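# Raise the ball off its ring and hold it

## Task

Pick the ball up so it is at least four finger-widths (about 7 to 8 cm) above the height it had resting on its ring, and keep it there in a secure, motionless grip.

## Robot and tools

ROBOT. Two arms, left_arm and right_arm, each ending in a two-finger gripper. The fingers extend along the gripper's +z axis and close along its y axis. end_effector_position marks the spot between the finger pads, roughly 1 cm short of the tips. Every 14-number row holds left_arm's seven values first, then right_arm's seven: dx, dy, dz, rx, ry, rz, opening.

FRAMES. Reported positions (metres), quaternions (w,x,y,z), velocities and Hand targets are in the scene frame: origin at table-top height, halfway between the two nominal arm bases; +x points out across the table, +y toward left_arm's side, +z up. Arm names do not match image left/right. Offsets in a call are instead measured along each arm's own Hand target axes. A BASES line, if present, gives calibrated base positions. Reported poses may be a few cm off, more at long reach.

SCALE. In pose slots, 1.0 equals 0.6 m of travel or 180 degrees of turn; values stay within -1 to 1. rx, ry, rz form a single rotation vector. The opening slot is absolute, not an offset: +1 is fully open (0.094 m), -1 is shut. Sending 0 in a pose slot is a real command (stay at Hand target); to keep a gripper as is, resend its current opening.

execute_actions(actions, cameras). actions is a list of actions; each action is a list of up to 15 rows, each row applied for one 1/30 s step; if fewer than 15 rows, the last row repeats to fill 15 steps (0.5 s). Each row is an offset from the Hand target as it stood when that action began, not from the prior row; the next action starts from the new Hand target, so repeating an offset keeps moving. An empty list just reports state and images. cameras selects images: omitted/null/["all"] gives all, [] gives none; an unknown name voids the call.

move(target, speed, blend, opening_speed, blocking, cameras). target is one 14-number row or a list of up to 15 rows; every row is an offset from the Hand targets at the move's start (not chained). Grippers follow straight lines, taking the shorter rotation, with no obstacle avoidance. speed: m/s, 0.002 to 4.3, default 0.25 (rotation up to twice that in rad/s); one value or one per target. blend: corner rounding radius in m for lists, default 0. opening_speed: rate of opening change per second on the -1..+1 scale, at least 0.2; use a slow rate when closing on something delicate. blocking=false returns after about 0.5 s while motion continues. Moves last 0.5 to 10 s. A changed opening in the first row is sent at once (the arms pause only if that target is within 10 mm); in later rows it is applied after arrival and rest. The result adds a move: line giving the ending (done, off_target, moving, held, fault) and limits (paced = pose clipped; held = steps withheld). done means at rest within 10 mm and 2 degrees. Fast moves lag, overshoot and hit harder; avoid paths near an arm's own base, which can flip its shoulder.

wait(seconds 0 to 10): lets time pass, arms hold last command; a running move continues. stop(): brakes a running move. zoom_image(camera, region): region [x0, y0, x1, y1] in pixels, at most 504x504, of that camera's newest image. finished_scene(scene): pass the current scene number; it ends the scene for good, so call it only once the ball is lifted and still.

CONTROL NOTES. Each step the commanded orientation is clipped to 40 degrees from the measured one; Hand target shows the clipped command. Friction and gravity may leave a gripper a centimetre or more short; waiting does not fix it, resend the target or add the missing offset. A stalled arm keeps pushing until commanded back past its gripper. Tool commands lists current gripper commands.

RESULTS. grip_measured uses the opening scale; empty it reads up to about 2.7 mm wide; squeezing a hard part it reads a few mm below the part's width, lower for round items. Full force begins roughly 0.11 below the first-touch reading for a ball, so command well below that to hold firmly; open well above grip_measured to release. grip_effort_nm is gripper motor effort (negative closing), not pad force. Joint velocities reading within noise means the arm is still. Joint torques follow the joint order (waist, shoulder, elbow, wrist pitch, wrist yaw, wrist roll), include gravity, and items 3 and 4 wrap at ±28 N m. Joint ranges in rad: waist -2.880..2.880, shoulder 0..3.142, elbow 0..3.019 (straight 2.964), wrist pitch -1.693..1.571, wrist yaw -1.571..1.571, wrist roll -2.094..2.094.

CAMERAS. cam_head_left, cam_head_right (fixed, overhead) and cam_left_wrist, cam_right_wrist, all 672x504, with supplied intrinsics and world-to-camera transforms that may be slightly off.

AVOID. Dropping the ball or releasing it while it moves, slamming or hitting hard, pressing hard into the table or ring, any contact or squeezing between the two arms (can end the scene), and letting anything leave the table. Loose items may get an occasional small nudge. Holding loads or reaching far out heats motors; MOTOR HOT warns, and at 100 °C an OVER-TEMPERATURE FAULT drops that arm for 30 to 60 s or more.

Each tool is called after "Call:" as a command line: name --argument value for each argument, lists and objects as JSON in quotes; but a table of rows of numbers goes row by row, as --pt "numbers of a row", without its own name.

## Session

Call:
execute_actions --actions '[]'

Scene clock: 0.00 s.
left_arm: end_effector_position=(+0.4501, +0.3948, +0.2484) grip_measured=+1.000 grip_effort_nm=n/a end_effector_quat_wxyz=(-0.239, +0.685, -0.688, -0.034) | right_arm: end_effector_position=(+0.7464, -0.0205, +0.2981) grip_measured=+1.000 grip_effort_nm=n/a end_effector_quat_wxyz=(+0.505, +0.175, +0.811, -0.237)
Joint positions: left_arm=[0.114 1.327 1.197 -1.085 -0.34 -1.374 0.094] | right_arm=[0.574 2.162 2.117 -0.811 1.047 0.559 0.094]
Joint velocities: within noise
Joint torques (N m): no reading
Heat: left arm: hottest shoulder 30 °C; right arm: hottest elbow 32 °C.
Hand target: left_arm +0.4561, +0.3955, +0.2544; -0.244, +0.685, -0.686, -0.030 | right_arm +0.7496, -0.0185, +0.3112; +0.514, +0.182, +0.807, -0.228
Tool commands: left_gripper/opening=+1.0 right_gripper/opening=+1.0

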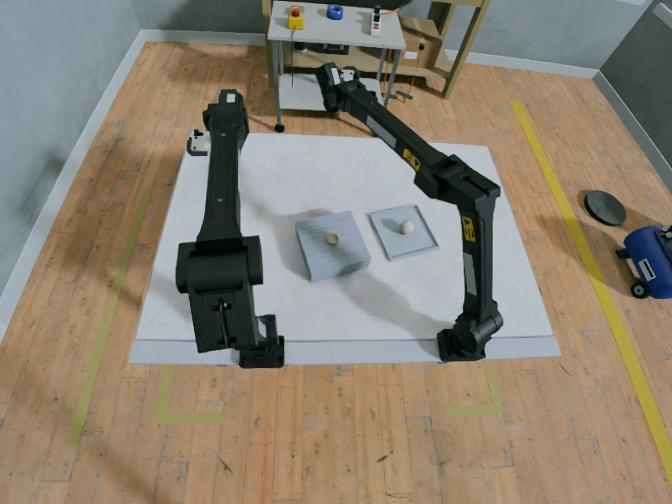

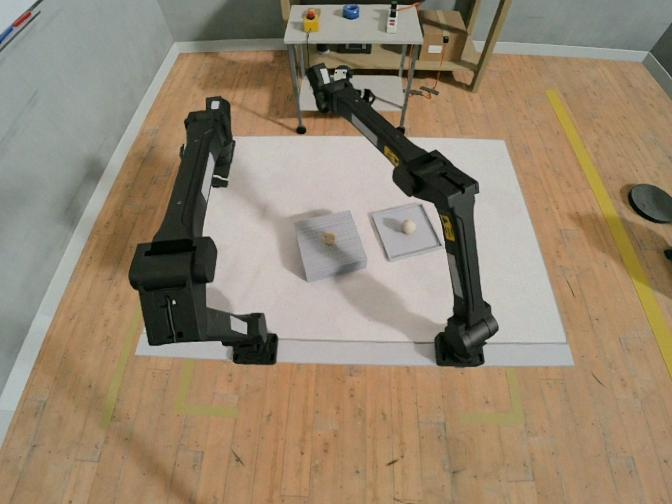

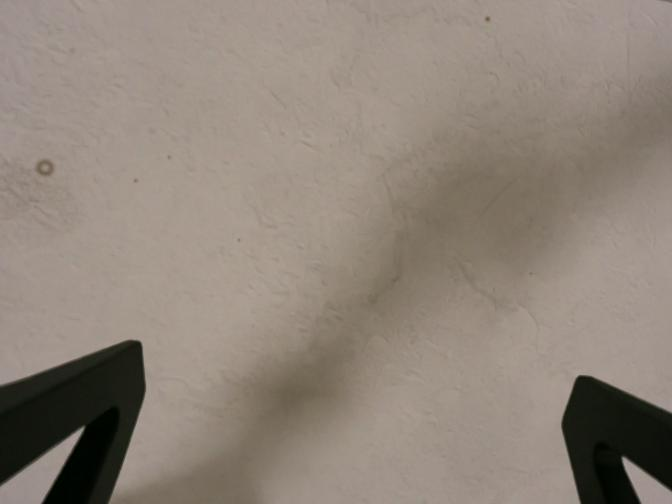

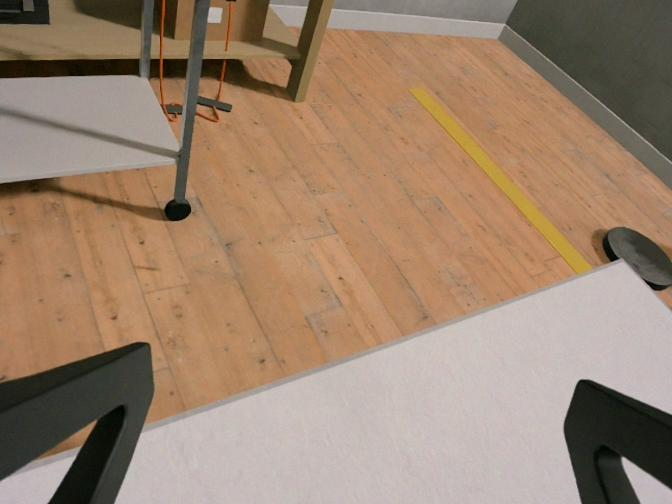

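Call:
zoom_image --camera "cam_head_right" --region '[270, 180, 470, 300]'

Call:
zoom_image --camera "cam_head_left" --region '[270, 180, 470, 300]'

Scaled by 2.520 from the camera's 672x504 image, which has a finer 960x720 frame.

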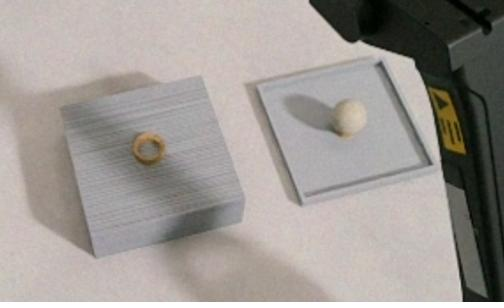

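Scaled by 2.520 from the camera's 672x504 image, which has a finer 960x720 frame.

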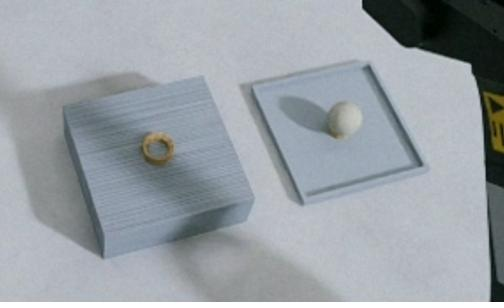

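Call:
move --target '[0,0,0,0,0,0,1,0.3132,-0.52,-0.244,-0.2016,0.3304,-0.1964,1]'

Scene clock: 45.00 s.
left_arm: end_effector_position=(+0.4501, +0.3948, +0.2484) grip_measured=+1.000 grip_effort_nm=0.012 end_effector_quat_wxyz=(-0.239, +0.685, -0.688, -0.034) | right_arm: end_effector_position=(+0.4027, -0.1791, +0.2460) grip_measured=+1.000 grip_effort_nm=-0.017 end_effector_quat_wxyz=(+0.001, -0.130, +0.992, -0.002)
Joint positions: left_arm=[0.114 1.327 1.197 -1.085 -0.34 -1.374 0.094] | right_arm=[0.328 1.426 1.289 -1.433 0.003 0.053 0.094]
Joint velocities: within noise
Joint torques (N m): left_arm=[1.38 -8.12 9.94 1.55 -0.35 0] | right_arm=[-1.9 -12.81 6.86 0.09 -0.13 -0.13]
Heat: left arm: hottest elbow 35 °C; right arm: hottest elbow 39 °C.
Hand target: left_arm +0.4561, +0.3955, +0.2544; -0.244, +0.685, -0.686, -0.030 | right_arm +0.3995, -0.1851, +0.2503; +0.000, -0.130, +0.992, +0.000
Off the commanded pose: left_arm 0.009 m, 1 deg | right_arm 0.008 m, 0 deg.
move: done
camera_calibration:
cam_right_wrist: T_world_to_cam=[[0.335764, -0.941584, -0.0261082, -0.292832], [-0.873134, -0.321515, 0.366423, 0.23847], [-0.353412, -0.100236, -0.930082, 0.45919], [0, 0, 0, 1]] pos_world=[0.468822, -0.153027, 0.332058]

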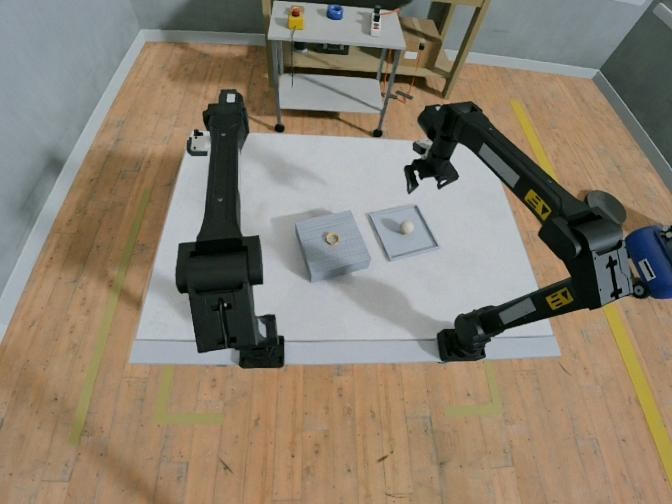

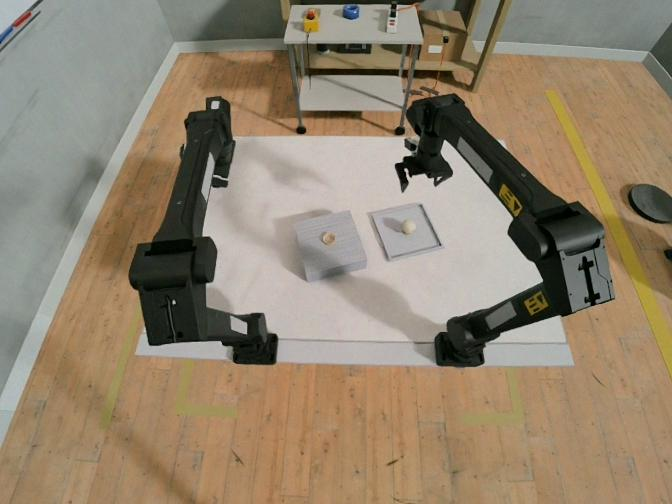

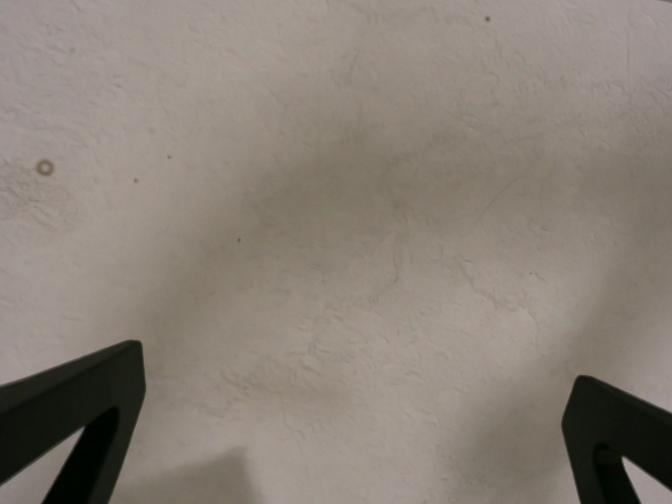

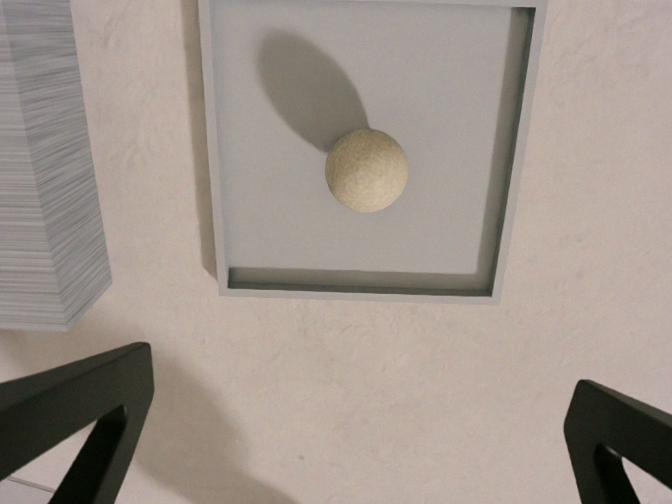

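Call:
move --target '[0,0,0,0,0,0,1,-0.0095,-0.0128,0.242,0,0,0,1]'

Scene clock: 60.60 s.
left_arm: end_effector_position=(+0.4501, +0.3948, +0.2484) grip_measured=+1.000 grip_effort_nm=0.002 end_effector_quat_wxyz=(-0.239, +0.685, -0.688, -0.034) | right_arm: end_effector_position=(+0.4006, -0.1867, +0.1021) grip_measured=+1.000 grip_effort_nm=-0.022 end_effector_quat_wxyz=(-0.010, -0.132, +0.991, -0.003)
Joint positions: left_arm=[0.114 1.327 1.197 -1.085 -0.34 -1.374 0.094] | right_arm=[0.312 1.553 1.028 -1.067 0.003 0.032 0.094]
Joint velocities: within noise
Joint torques (N m): left_arm=[1.32 -8.12 9.91 1.55 -0.35 0] | right_arm=[-2.14 -12.63 6.24 1.02 -0.11 -0.14]
Heat: left arm: hottest elbow 37 °C; right arm: hottest elbow 40 °C.
Hand target: left_arm +0.4561, +0.3955, +0.2544; -0.244, +0.685, -0.686, -0.030 | right_arm +0.4070, -0.1911, +0.1051; +0.000, -0.130, +0.991, +0.000
Off the commanded pose: left_arm 0.009 m, 1 deg | right_arm 0.008 m, 1 deg.
move: done
camera_calibration:
cam_right_wrist: T_world_to_cam=[[0.339112, -0.940353, -0.0271834, -0.304068], [-0.863939, -0.322731, 0.386593, 0.281009], [-0.372307, -0.107614, -0.92185, 0.329166], [0, 0, 0, 1]] pos_world=[0.468439, -0.159819, 0.186539]

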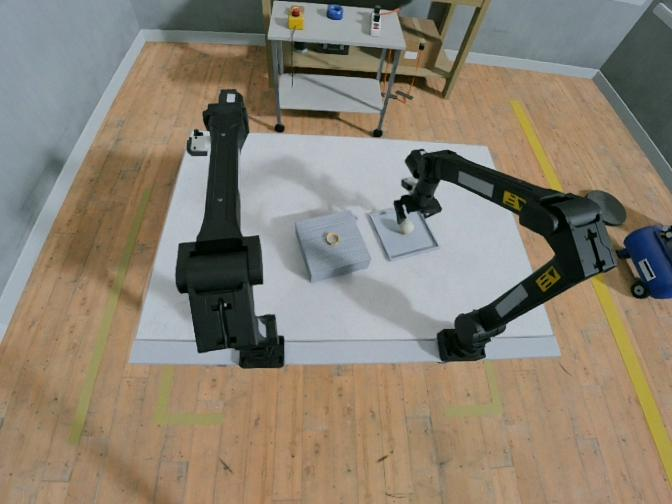

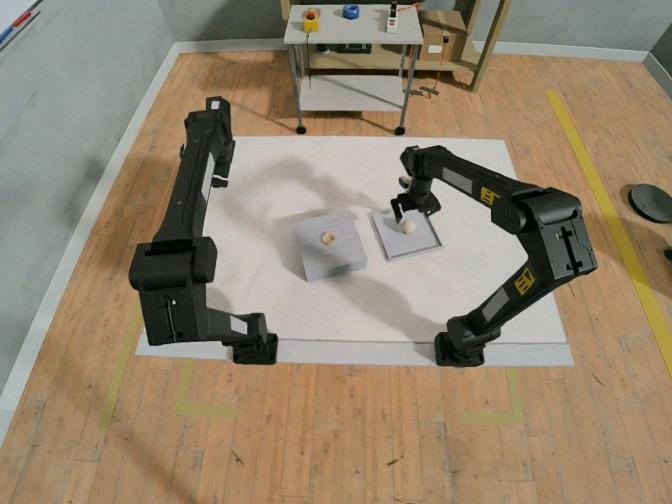

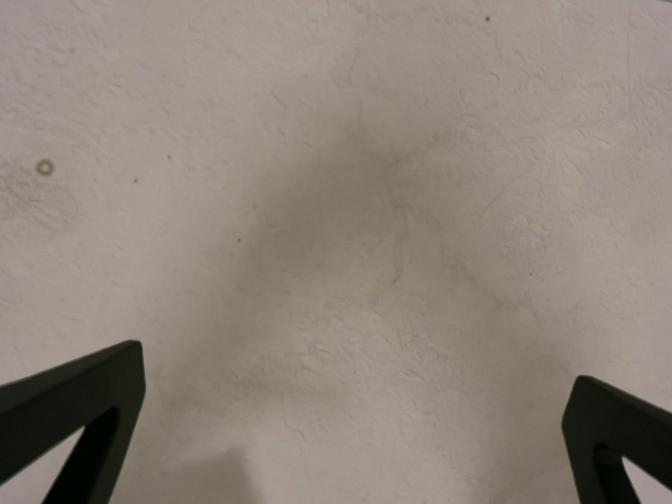

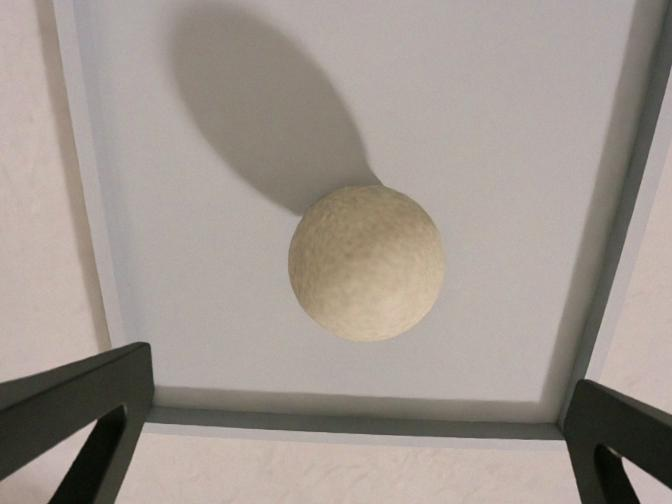

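Call:
move --target '[0,0,0,0,0,0,1,-0.0172,-0.0037,0.096,0,0,0,1]' --speed 0.12 --cameras '["cam_right_wrist","cam_head_right"]'

Call:
zoom_image --camera "cam_head_right" --region '[340, 160, 480, 280]'

Scene clock: 74.27 s.
left_arm: end_effector_position=(+0.4501, +0.3948, +0.2484) grip_measured=+1.000 grip_effort_nm=0.017 end_effector_quat_wxyz=(-0.239, +0.685, -0.688, -0.034) | right_arm: end_effector_position=(+0.4131, -0.1850, +0.0488) grip_measured=+1.000 grip_effort_nm=-0.017 end_effector_quat_wxyz=(-0.004, -0.132, +0.991, -0.002)
Joint positions: left_arm=[0.114 1.327 1.197 -1.085 -0.34 -1.374 0.094] | right_arm=[0.307 1.659 0.993 -0.914 0.003 0.027 0.094]
Joint velocities: within noise
Joint torques (N m): left_arm=[1.38 -8.18 9.94 1.58 -0.34 0] | right_arm=[-2.14 -13.45 5.72 0.96 -0.11 -0.13]
Heat: left arm: hottest elbow 38 °C; right arm: hottest elbow 40 °C.
Hand target: left_arm +0.4561, +0.3955, +0.2544; -0.244, +0.685, -0.686, -0.030 | right_arm +0.4175, -0.1906, +0.0475; +0.000, -0.130, +0.992, +0.000
Off the commanded pose: left_arm 0.009 m, 1 deg | right_arm 0.007 m, 1 deg.
move: done
camera_calibration:
cam_right_wrist: T_world_to_cam=[[0.340115, -0.939997, -0.026982, -0.308433], [-0.867813, -0.324792, 0.376047, 0.314621], [-0.362246, -0.104484, -0.926208, 0.281561], [0, 0, 0, 1]] pos_world=[0.47993, -0.158321, 0.134149]
Images, in order (width x height): cam_head_right 672x504, cam_right_wrist 672x504.

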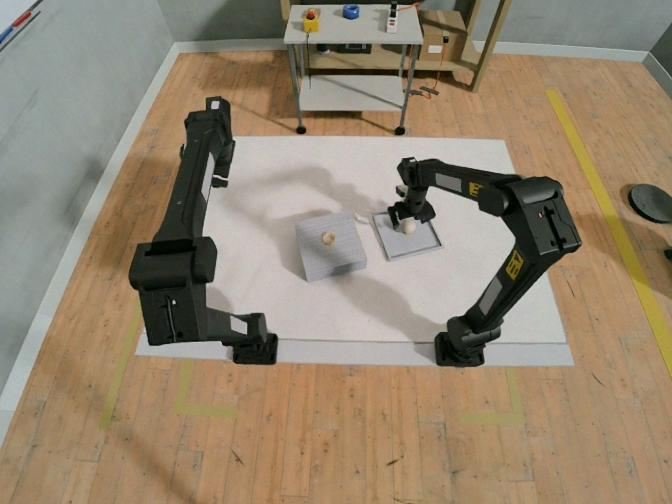

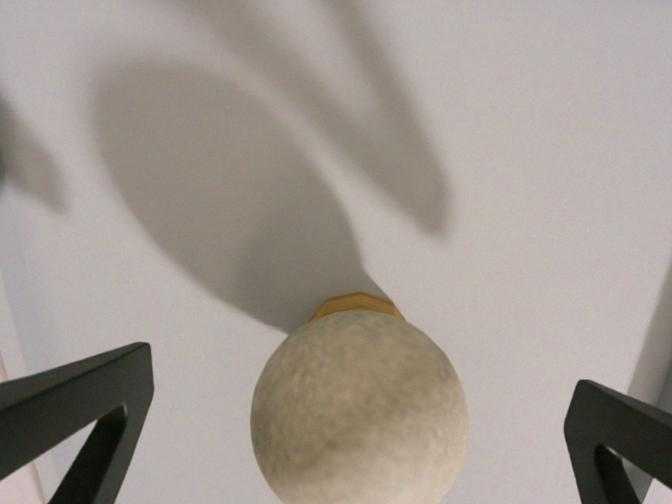

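Scaled by 3.600 from the camera's 672x504 image, which has a finer 960x720 frame.

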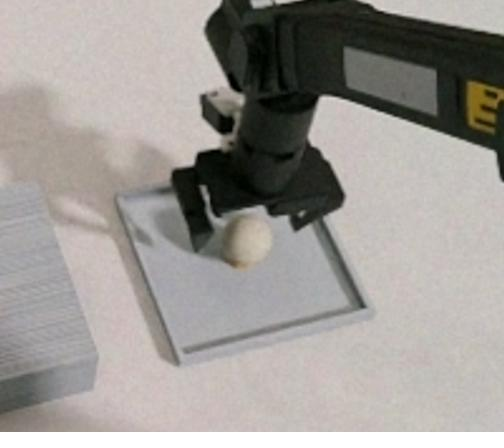

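Call:
move --target '[0,0,0,0,0,0,1,0.0055,-0.001,0.009,0,0,0,1]' --speed 0.12 --cameras '["cam_right_wrist"]'

Call:
move --target '[0,0,0,0,0,0,1,0,0,0,0,0,0,-0.15]' --opening_speed 0.8 --cameras '["cam_right_wrist"]'

Scene clock: 90.40 s.
left_arm: end_effector_position=(+0.4501, +0.3948, +0.2484) grip_measured=+1.000 grip_effort_nm=0.012 end_effector_quat_wxyz=(-0.239, +0.685, -0.688, -0.034) | right_arm: end_effector_position=(+0.4118, -0.1857, +0.0454) grip_measured=+1.000 grip_effort_nm=-0.012 end_effector_quat_wxyz=(-0.002, -0.133, +0.991, -0.002)
Joint positions: left_arm=[0.114 1.327 1.197 -1.085 -0.34 -1.374 0.094] | right_arm=[0.306 1.659 0.982 -0.897 0.003 0.025 0.094]
Joint velocities: within noise
Joint torques (N m): left_arm=[1.38 -8.18 9.95 1.57 -0.35 0] | right_arm=[-2.26 -12.75 5.18 1.05 -0.11 -0.12]
Heat: left arm: hottest elbow 39 °C; right arm: hottest elbow 40 °C.
Hand target: left_arm +0.4561, +0.3955, +0.2544; -0.244, +0.685, -0.686, -0.030 | right_arm +0.4145, -0.1920, +0.0421; +0.000, -0.130, +0.991, +0.000
Off the commanded pose: left_arm 0.009 m, 1 deg | right_arm 0.008 m, 0 deg.
move: done
camera_calibration:
cam_right_wrist: T_world_to_cam=[[0.340993, -0.939685, -0.0267601, -0.309089], [-0.869472, -0.326081, 0.371064, 0.315288], [-0.357409, -0.103263, -0.928222, 0.276137], [0, 0, 0, 1]] pos_world=[0.478225, -0.159122, 0.131053]
Images, in order (width x height): cam_right_wrist 672x504.

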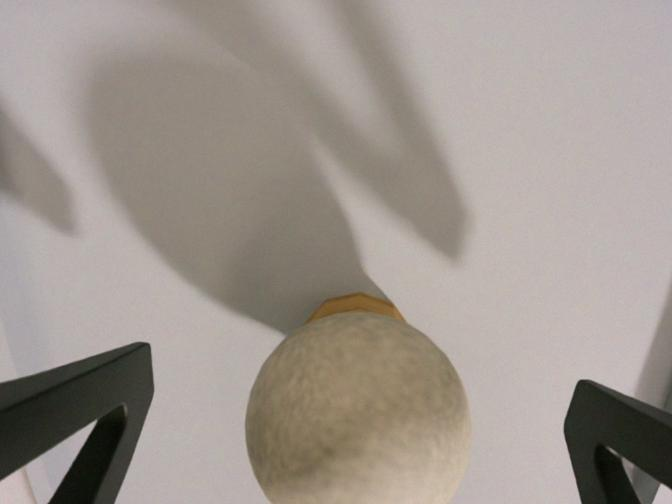

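Scene clock: 92.07 s.
left_arm: end_effector_position=(+0.4501, +0.3948, +0.2484) grip_measured=+1.000 grip_effort_nm=0.012 end_effector_quat_wxyz=(-0.239, +0.685, -0.688, -0.034) | right_arm: end_effector_position=(+0.4117, -0.1855, +0.0454) grip_measured=-0.047 grip_effort_nm=-1.043 end_effector_quat_wxyz=(-0.002, -0.133, +0.991, -0.001)
Joint positions: left_arm=[0.114 1.327 1.197 -1.085 -0.34 -1.374 0.094] | right_arm=[0.306 1.659 0.982 -0.897 0.002 0.025 0.045]
Joint velocities: within noise
Joint torques (N m): left_arm=[1.26 -8.18 9.95 1.57 -0.35 0] | right_arm=[-2.2 -13.04 5.24 0.92 -0.05 -0.12]
Heat: left arm: hottest elbow 39 °C; right arm: hottest elbow 40 °C.
Hand target: left_arm +0.4561, +0.3955, +0.2544; -0.244, +0.685, -0.686, -0.030 | right_arm +0.4145, -0.1920, +0.0421; +0.000, -0.130, +0.992, +0.000
Off the commanded pose: left_arm 0.009 m, 1 deg | right_arm 0.008 m, 0 deg.
move: done
camera_calibration:
cam_right_wrist: T_world_to_cam=[[0.341333, -0.939518, -0.0282464, -0.308937], [-0.869214, -0.326942, 0.370912, 0.31508], [-0.357713, -0.102052, -0.928238, 0.276488], [0, 0, 0, 1]] pos_world=[0.478225, -0.159023, 0.131053]
Images, in order (width x height): cam_right_wrist 672x504.

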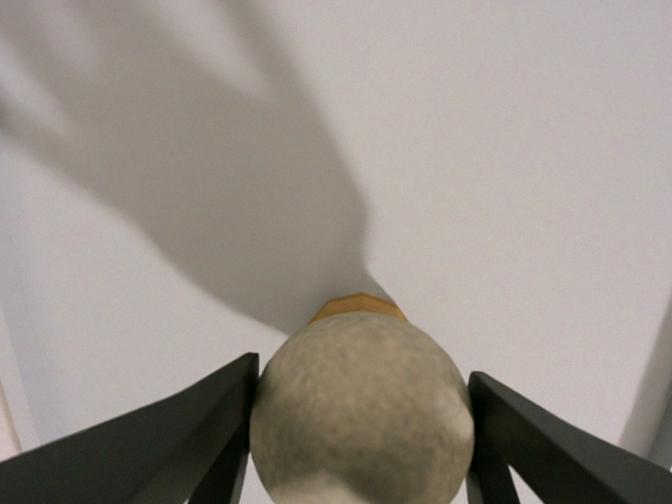

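Call:
move --target '[0,0,0,0,0,0,1,0,0,-0.2,0,0,0,-0.2]' --speed 0.12 --cameras '["cam_right_wrist","cam_head_right"]'

Scene clock: 97.77 s.
left_arm: end_effector_position=(+0.4501, +0.3948, +0.2484) grip_measured=+1.000 grip_effort_nm=0.017 end_effector_quat_wxyz=(-0.239, +0.685, -0.688, -0.034) | right_arm: end_effector_position=(+0.3977, -0.1897, +0.1425) grip_measured=-0.047 grip_effort_nm=-1.048 end_effector_quat_wxyz=(-0.021, -0.133, +0.991, -0.004)
Joint positions: left_arm=[0.114 1.327 1.197 -1.085 -0.34 -1.374 0.094] | right_arm=[0.306 1.508 1.094 -1.2 0.002 0.025 0.045]
Joint velocities: within noise
Joint torques (N m): left_arm=[1.32 -8.12 9.92 1.57 -0.35 0] | right_arm=[-2.26 -12.69 9.58 0.03 -0.03 -0.12]
Heat: left arm: hottest elbow 39 °C; right arm: hottest elbow 40 °C.
Hand target: left_arm +0.4561, +0.3955, +0.2544; -0.244, +0.685, -0.686, -0.030 | right_arm +0.4144, -0.1920, +0.1621; +0.000, -0.130, +0.992, +0.000
Off the commanded pose: left_arm 0.009 m, 1 deg | right_arm 0.026 m, 2 deg.
move: off_target (right_arm)
camera_calibration:
cam_right_wrist: T_world_to_cam=[[0.340217, -0.939852, -0.0305004, -0.304587], [-0.85469, -0.322589, 0.406746, 0.255469], [-0.39212, -0.112314, -0.913032, 0.370765], [0, 0, 0, 1]] pos_world=[0.467357, -0.162213, 0.22532]
Images, in order (width x height): cam_head_right 672x504, cam_right_wrist 672x504.

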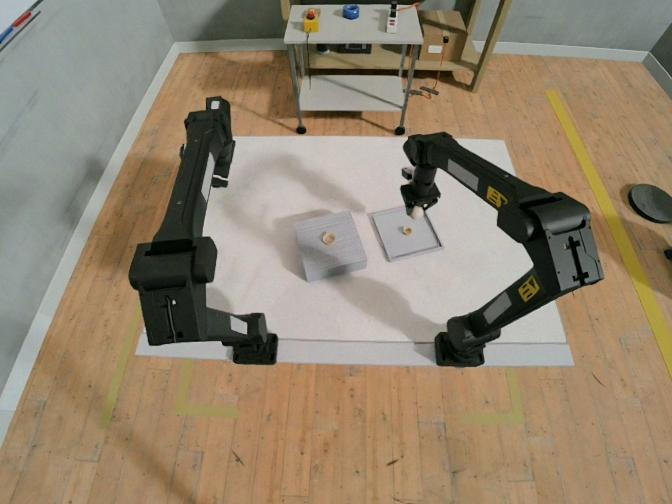

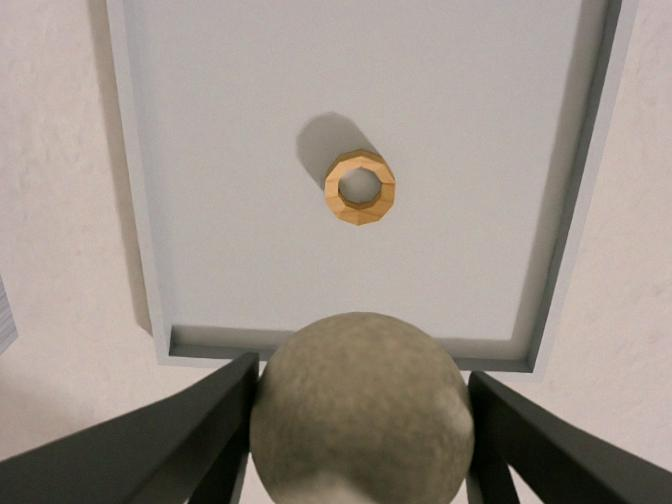

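Call:
finished_scene --scene 1

The scene is finished: the task was done.


## Next scene

The same job, from a new start.

Call:
execute_actions --actions '[]'

Call:
zoom_image --camera "cam_head_right" --region '[240, 130, 480, 310]'

Scene clock: 0.00 s.
left_arm: end_effector_position=(+0.7324, +0.4308, +0.3627) grip_measured=+1.000 grip_effort_nm=n/a end_effector_quat_wxyz=(+0.541, -0.045, +0.687, +0.483) | right_arm: end_effector_position=(+0.7505, -0.3786, +0.3467) grip_measured=+1.000 grip_effort_nm=n/a end_effector_quat_wxyz=(+0.213, +0.325, +0.921, +0.018)
Joint positions: left_arm=[0.033 1.812 1.443 0.44 -0.743 0.712 0.094] | right_arm=[-0.067 2.142 2.487 -1.491 0.072 0.581 0.094]
Joint velocities: within noise
Joint torques (N m): no reading
Heat: left arm: hottest shoulder 29 °C; right arm: hottest elbow 32 °C.
Hand target: left_arm +0.7372, +0.4311, +0.3665; +0.545, -0.047, +0.684, +0.483 | right_arm +0.7532, -0.3789, +0.3584; +0.226, +0.325, +0.918, +0.022
Tool commands: left_gripper/opening=+1.0 right_gripper/opening=+1.0
camera_calibration:
cam_left_wrist: T_world_to_cam=[[0.635479, -0.563782, -0.527556, -0.0293183], [-0.592513, 0.0820187, -0.801375, 0.720994], [0.49507, 0.821841, -0.281927, -0.507845], [0, 0, 0, 1]] pos_world=[0.697248, 0.341703, 0.419144]
cam_right_wrist: T_world_to_cam=[[-0.519725, -0.837907, -0.166727, 0.135227], [-0.846328, 0.531609, -0.0334784, 0.882652], [0.116685, 0.123706, -0.985435, 0.406921], [0, 0, 0, 1]] pos_world=[0.769812, -0.406257, 0.45309]

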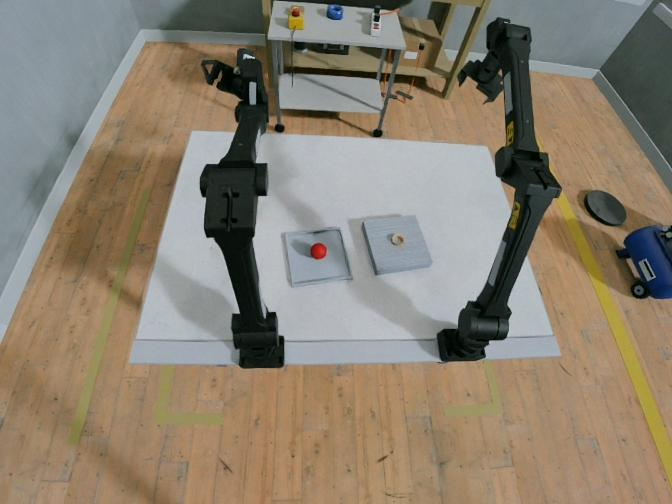

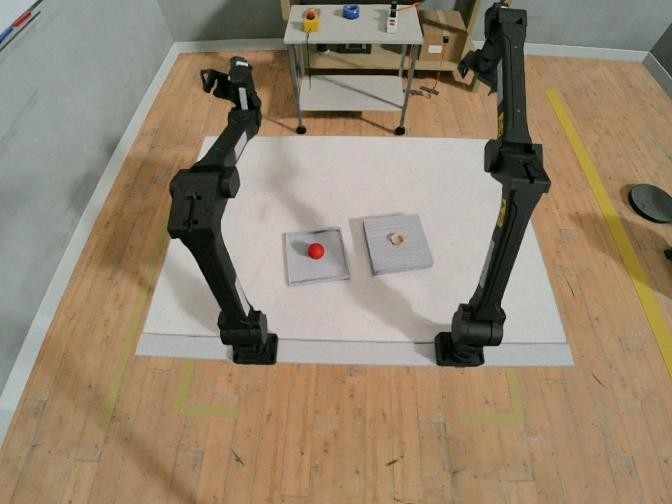

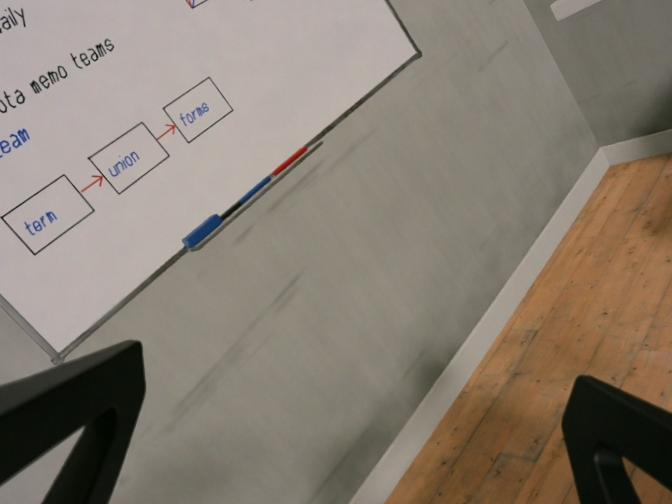

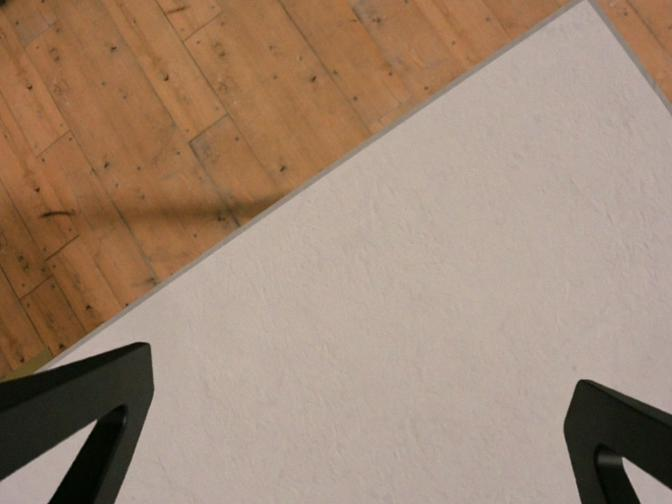

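Scaled by 2.100 from the camera's 672x504 image, which has a finer 960x720 frame.

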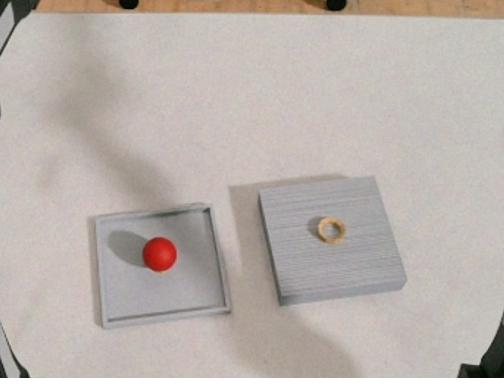

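Call:
move --target '[0.3082,-0.0777,-0.8868,0.4454,0.2830,0.1696,1,0,0,0,0,0,0,1]' --speed 0.35 --cameras '["cam_left_wrist","cam_head_left"]'

Scene clock: 19.27 s.
left_arm: end_effector_position=(+0.3218, +0.1134, +0.1657) grip_measured=+1.000 grip_effort_nm=-0.002 end_effector_quat_wxyz=(+0.012, +0.281, +0.960, -0.001) | right_arm: end_effector_position=(+0.7505, -0.3786, +0.3467) grip_measured=+1.000 grip_effort_nm=-0.012 end_effector_quat_wxyz=(+0.213, +0.325, +0.921, +0.018)
Joint positions: left_arm=[-0.496 1.299 1.015 -1.263 -0.002 0.09 0.094] | right_arm=[-0.067 2.142 2.487 -1.491 0.072 0.581 0.094]
Joint velocities: within noise
Joint torques (N m): left_arm=[0.79 -6.53 7.53 0.49 0.07 -0.16] | right_arm=[-0.91 -24.12 8.96 1.21 0.06 -0.02]
Heat: left arm: hottest shoulder 32 °C; right arm: hottest elbow 35 °C.
Hand target: left_arm +0.3181, +0.1130, +0.1600; +0.000, +0.276, +0.961, +0.000 | right_arm +0.7532, -0.3789, +0.3584; +0.226, +0.325, +0.918, +0.022
Off the commanded pose: left_arm 0.007 m, 2 deg | right_arm 0.012 m, 2 deg.
move: off_target (right_arm)
camera_calibration:
cam_left_wrist: T_world_to_cam=[[-0.446365, -0.894671, -0.0179622, 0.249929], [-0.83218, 0.40764, 0.375907, 0.191091], [-0.328991, 0.182739, -0.926483, 0.345191], [0, 0, 0, 1]] pos_world=[0.384146, 0.082628, 0.252471]
Images, in order (width x height): cam_head_left 672x504, cam_left_wrist 672x504.

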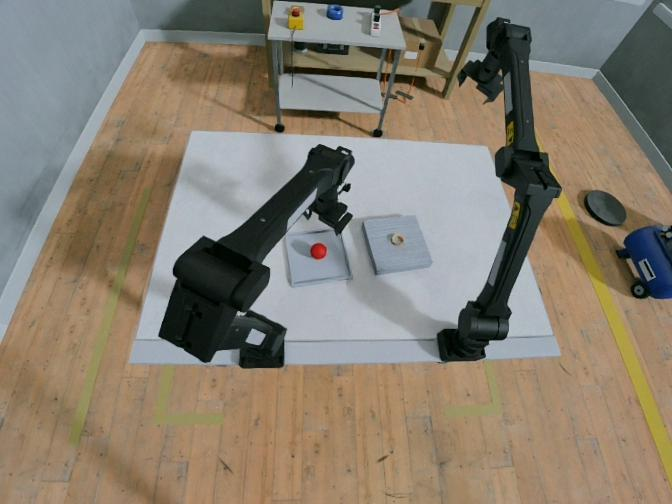

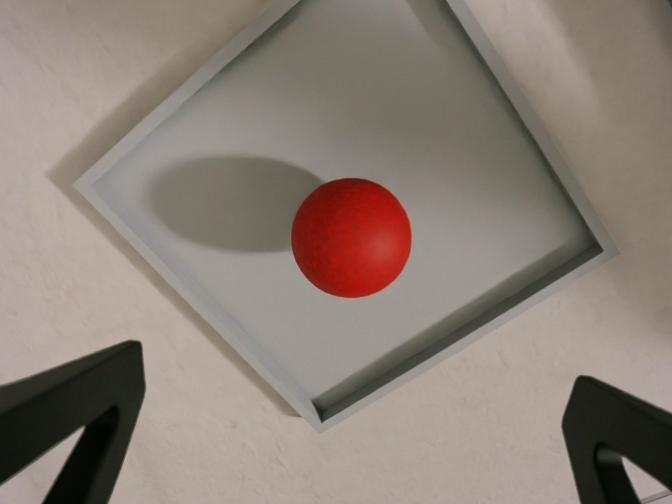

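Call:
move --target '[0.01,-0.003,0.1967,0,0,0,1,0,0,0,0,0,0,1]' --speed 0.12 --cameras '["cam_left_wrist"]'

Scene clock: 29.90 s.
left_arm: end_effector_position=(+0.3135, +0.1177, +0.0467) grip_measured=+1.000 grip_effort_nm=0.007 end_effector_quat_wxyz=(+0.002, +0.279, +0.960, +0.000) | right_arm: end_effector_position=(+0.7505, -0.3786, +0.3467) grip_measured=+1.000 grip_effort_nm=-0.017 end_effector_quat_wxyz=(+0.213, +0.325, +0.921, +0.018)
Joint positions: left_arm=[-0.496 1.442 0.805 -0.93 -0.002 0.086 0.094] | right_arm=[-0.067 2.142 2.487 -1.491 0.072 0.581 0.094]
Joint velocities: within noise
Joint torques (N m): left_arm=[0.56 -7.06 6.48 1.26 0.08 -0.18] | right_arm=[-0.91 -24.06 8.98 1.21 0.06 -0.02]
Heat: left arm: hottest shoulder 32 °C; right arm: hottest elbow 36 °C.
Hand target: left_arm +0.3121, +0.1146, +0.0419; +0.000, +0.276, +0.961, +0.000 | right_arm +0.7532, -0.3789, +0.3584; +0.226, +0.325, +0.918, +0.022
Off the commanded pose: left_arm 0.006 m, 0 deg | right_arm 0.012 m, 2 deg.
move: off_target (right_arm)
camera_calibration:
cam_left_wrist: T_world_to_cam=[[-0.442613, -0.896535, -0.0178758, 0.246999], [-0.827309, 0.400584, 0.393817, 0.225588], [-0.34591, 0.189097, -0.919015, 0.235688], [0, 0, 0, 1]] pos_world=[0.377483, 0.0865087, 0.132176]
Images, in order (width x height): cam_left_wrist 672x504.

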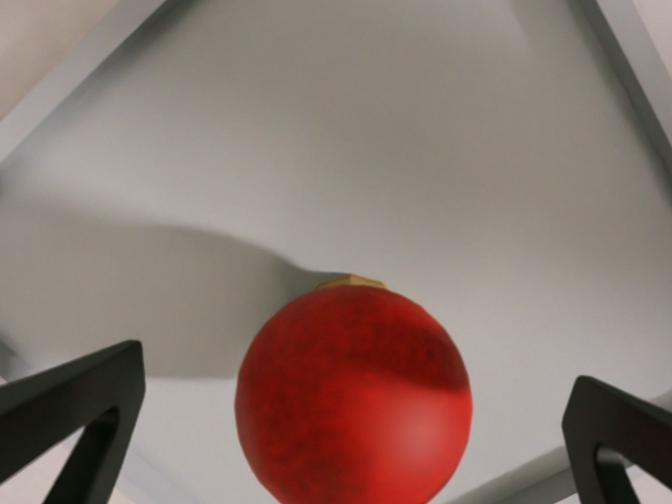

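Call:
move --pt "0 0 0 0 0 0 -0.2 0 0 0 0 0 0 1" --pt "0 0 -0.22 0 0 0 -0.2 0 0 0 0 0 0 1" --speed 0.12 --opening_speed 0.9 --cameras '["cam_left_wrist","cam_head_left"]'

Scene clock: 53.37 s.
left_arm: end_effector_position=(+0.3031, +0.1230, +0.1587) grip_measured=+0.062 grip_effort_nm=-1.018 end_effector_quat_wxyz=(-0.016, +0.279, +0.960, +0.004) | right_arm: end_effector_position=(+0.7505, -0.3786, +0.3467) grip_measured=+1.000 grip_effort_nm=-0.017 end_effector_quat_wxyz=(+0.213, +0.325, +0.921, +0.018)
Joint positions: left_arm=[-0.496 1.286 0.984 -1.302 -0.001 0.085 0.05] | right_arm=[-0.067 2.142 2.487 -1.491 0.072 0.581 0.094]
Joint velocities: within noise
Joint torques (N m): left_arm=[0.62 -7.36 10.69 0.31 0.06 -0.16] | right_arm=[-0.91 -24.12 8.98 1.22 0.06 -0.02]
Heat: left arm: hottest elbow 33 °C; right arm: hottest elbow 39 °C.
Hand target: left_arm +0.3121, +0.1146, +0.1740; +0.000, +0.276, +0.961, +0.000 | right_arm +0.7532, -0.3789, +0.3584; +0.226, +0.325, +0.918, +0.022
Off the commanded pose: left_arm 0.020 m, 2 deg | right_arm 0.012 m, 2 deg.
move: off_target (left_arm, right_arm)
camera_calibration:
cam_left_wrist: T_world_to_cam=[[-0.442891, -0.896388, -0.0183313, 0.249283], [-0.813617, 0.393237, 0.428243, 0.162088], [-0.376663, 0.204579, -0.903478, 0.338942], [0, 0, 0, 1]] pos_world=[0.36995, 0.0903746, 0.241384]
Images, in order (width x height): cam_head_left 672x504, cam_left_wrist 672x504.

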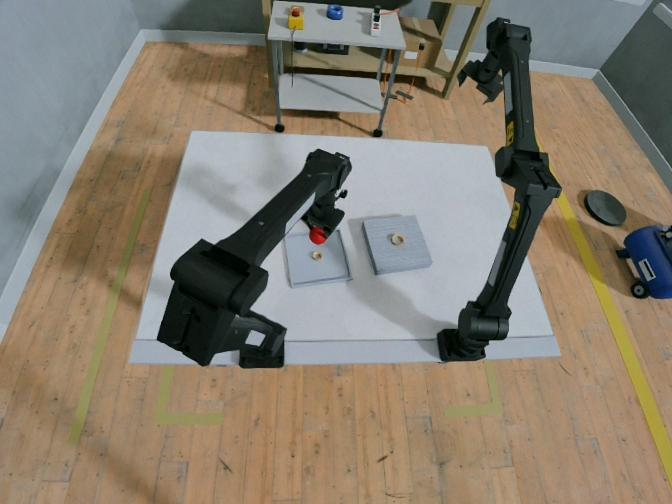

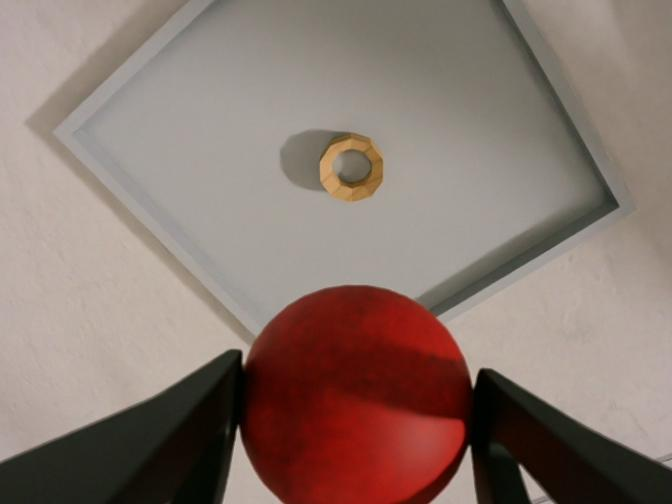

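Lifted 11 cm, firm grip.

Call:
finished_scene --scene 2

The scene is finished: the task was done.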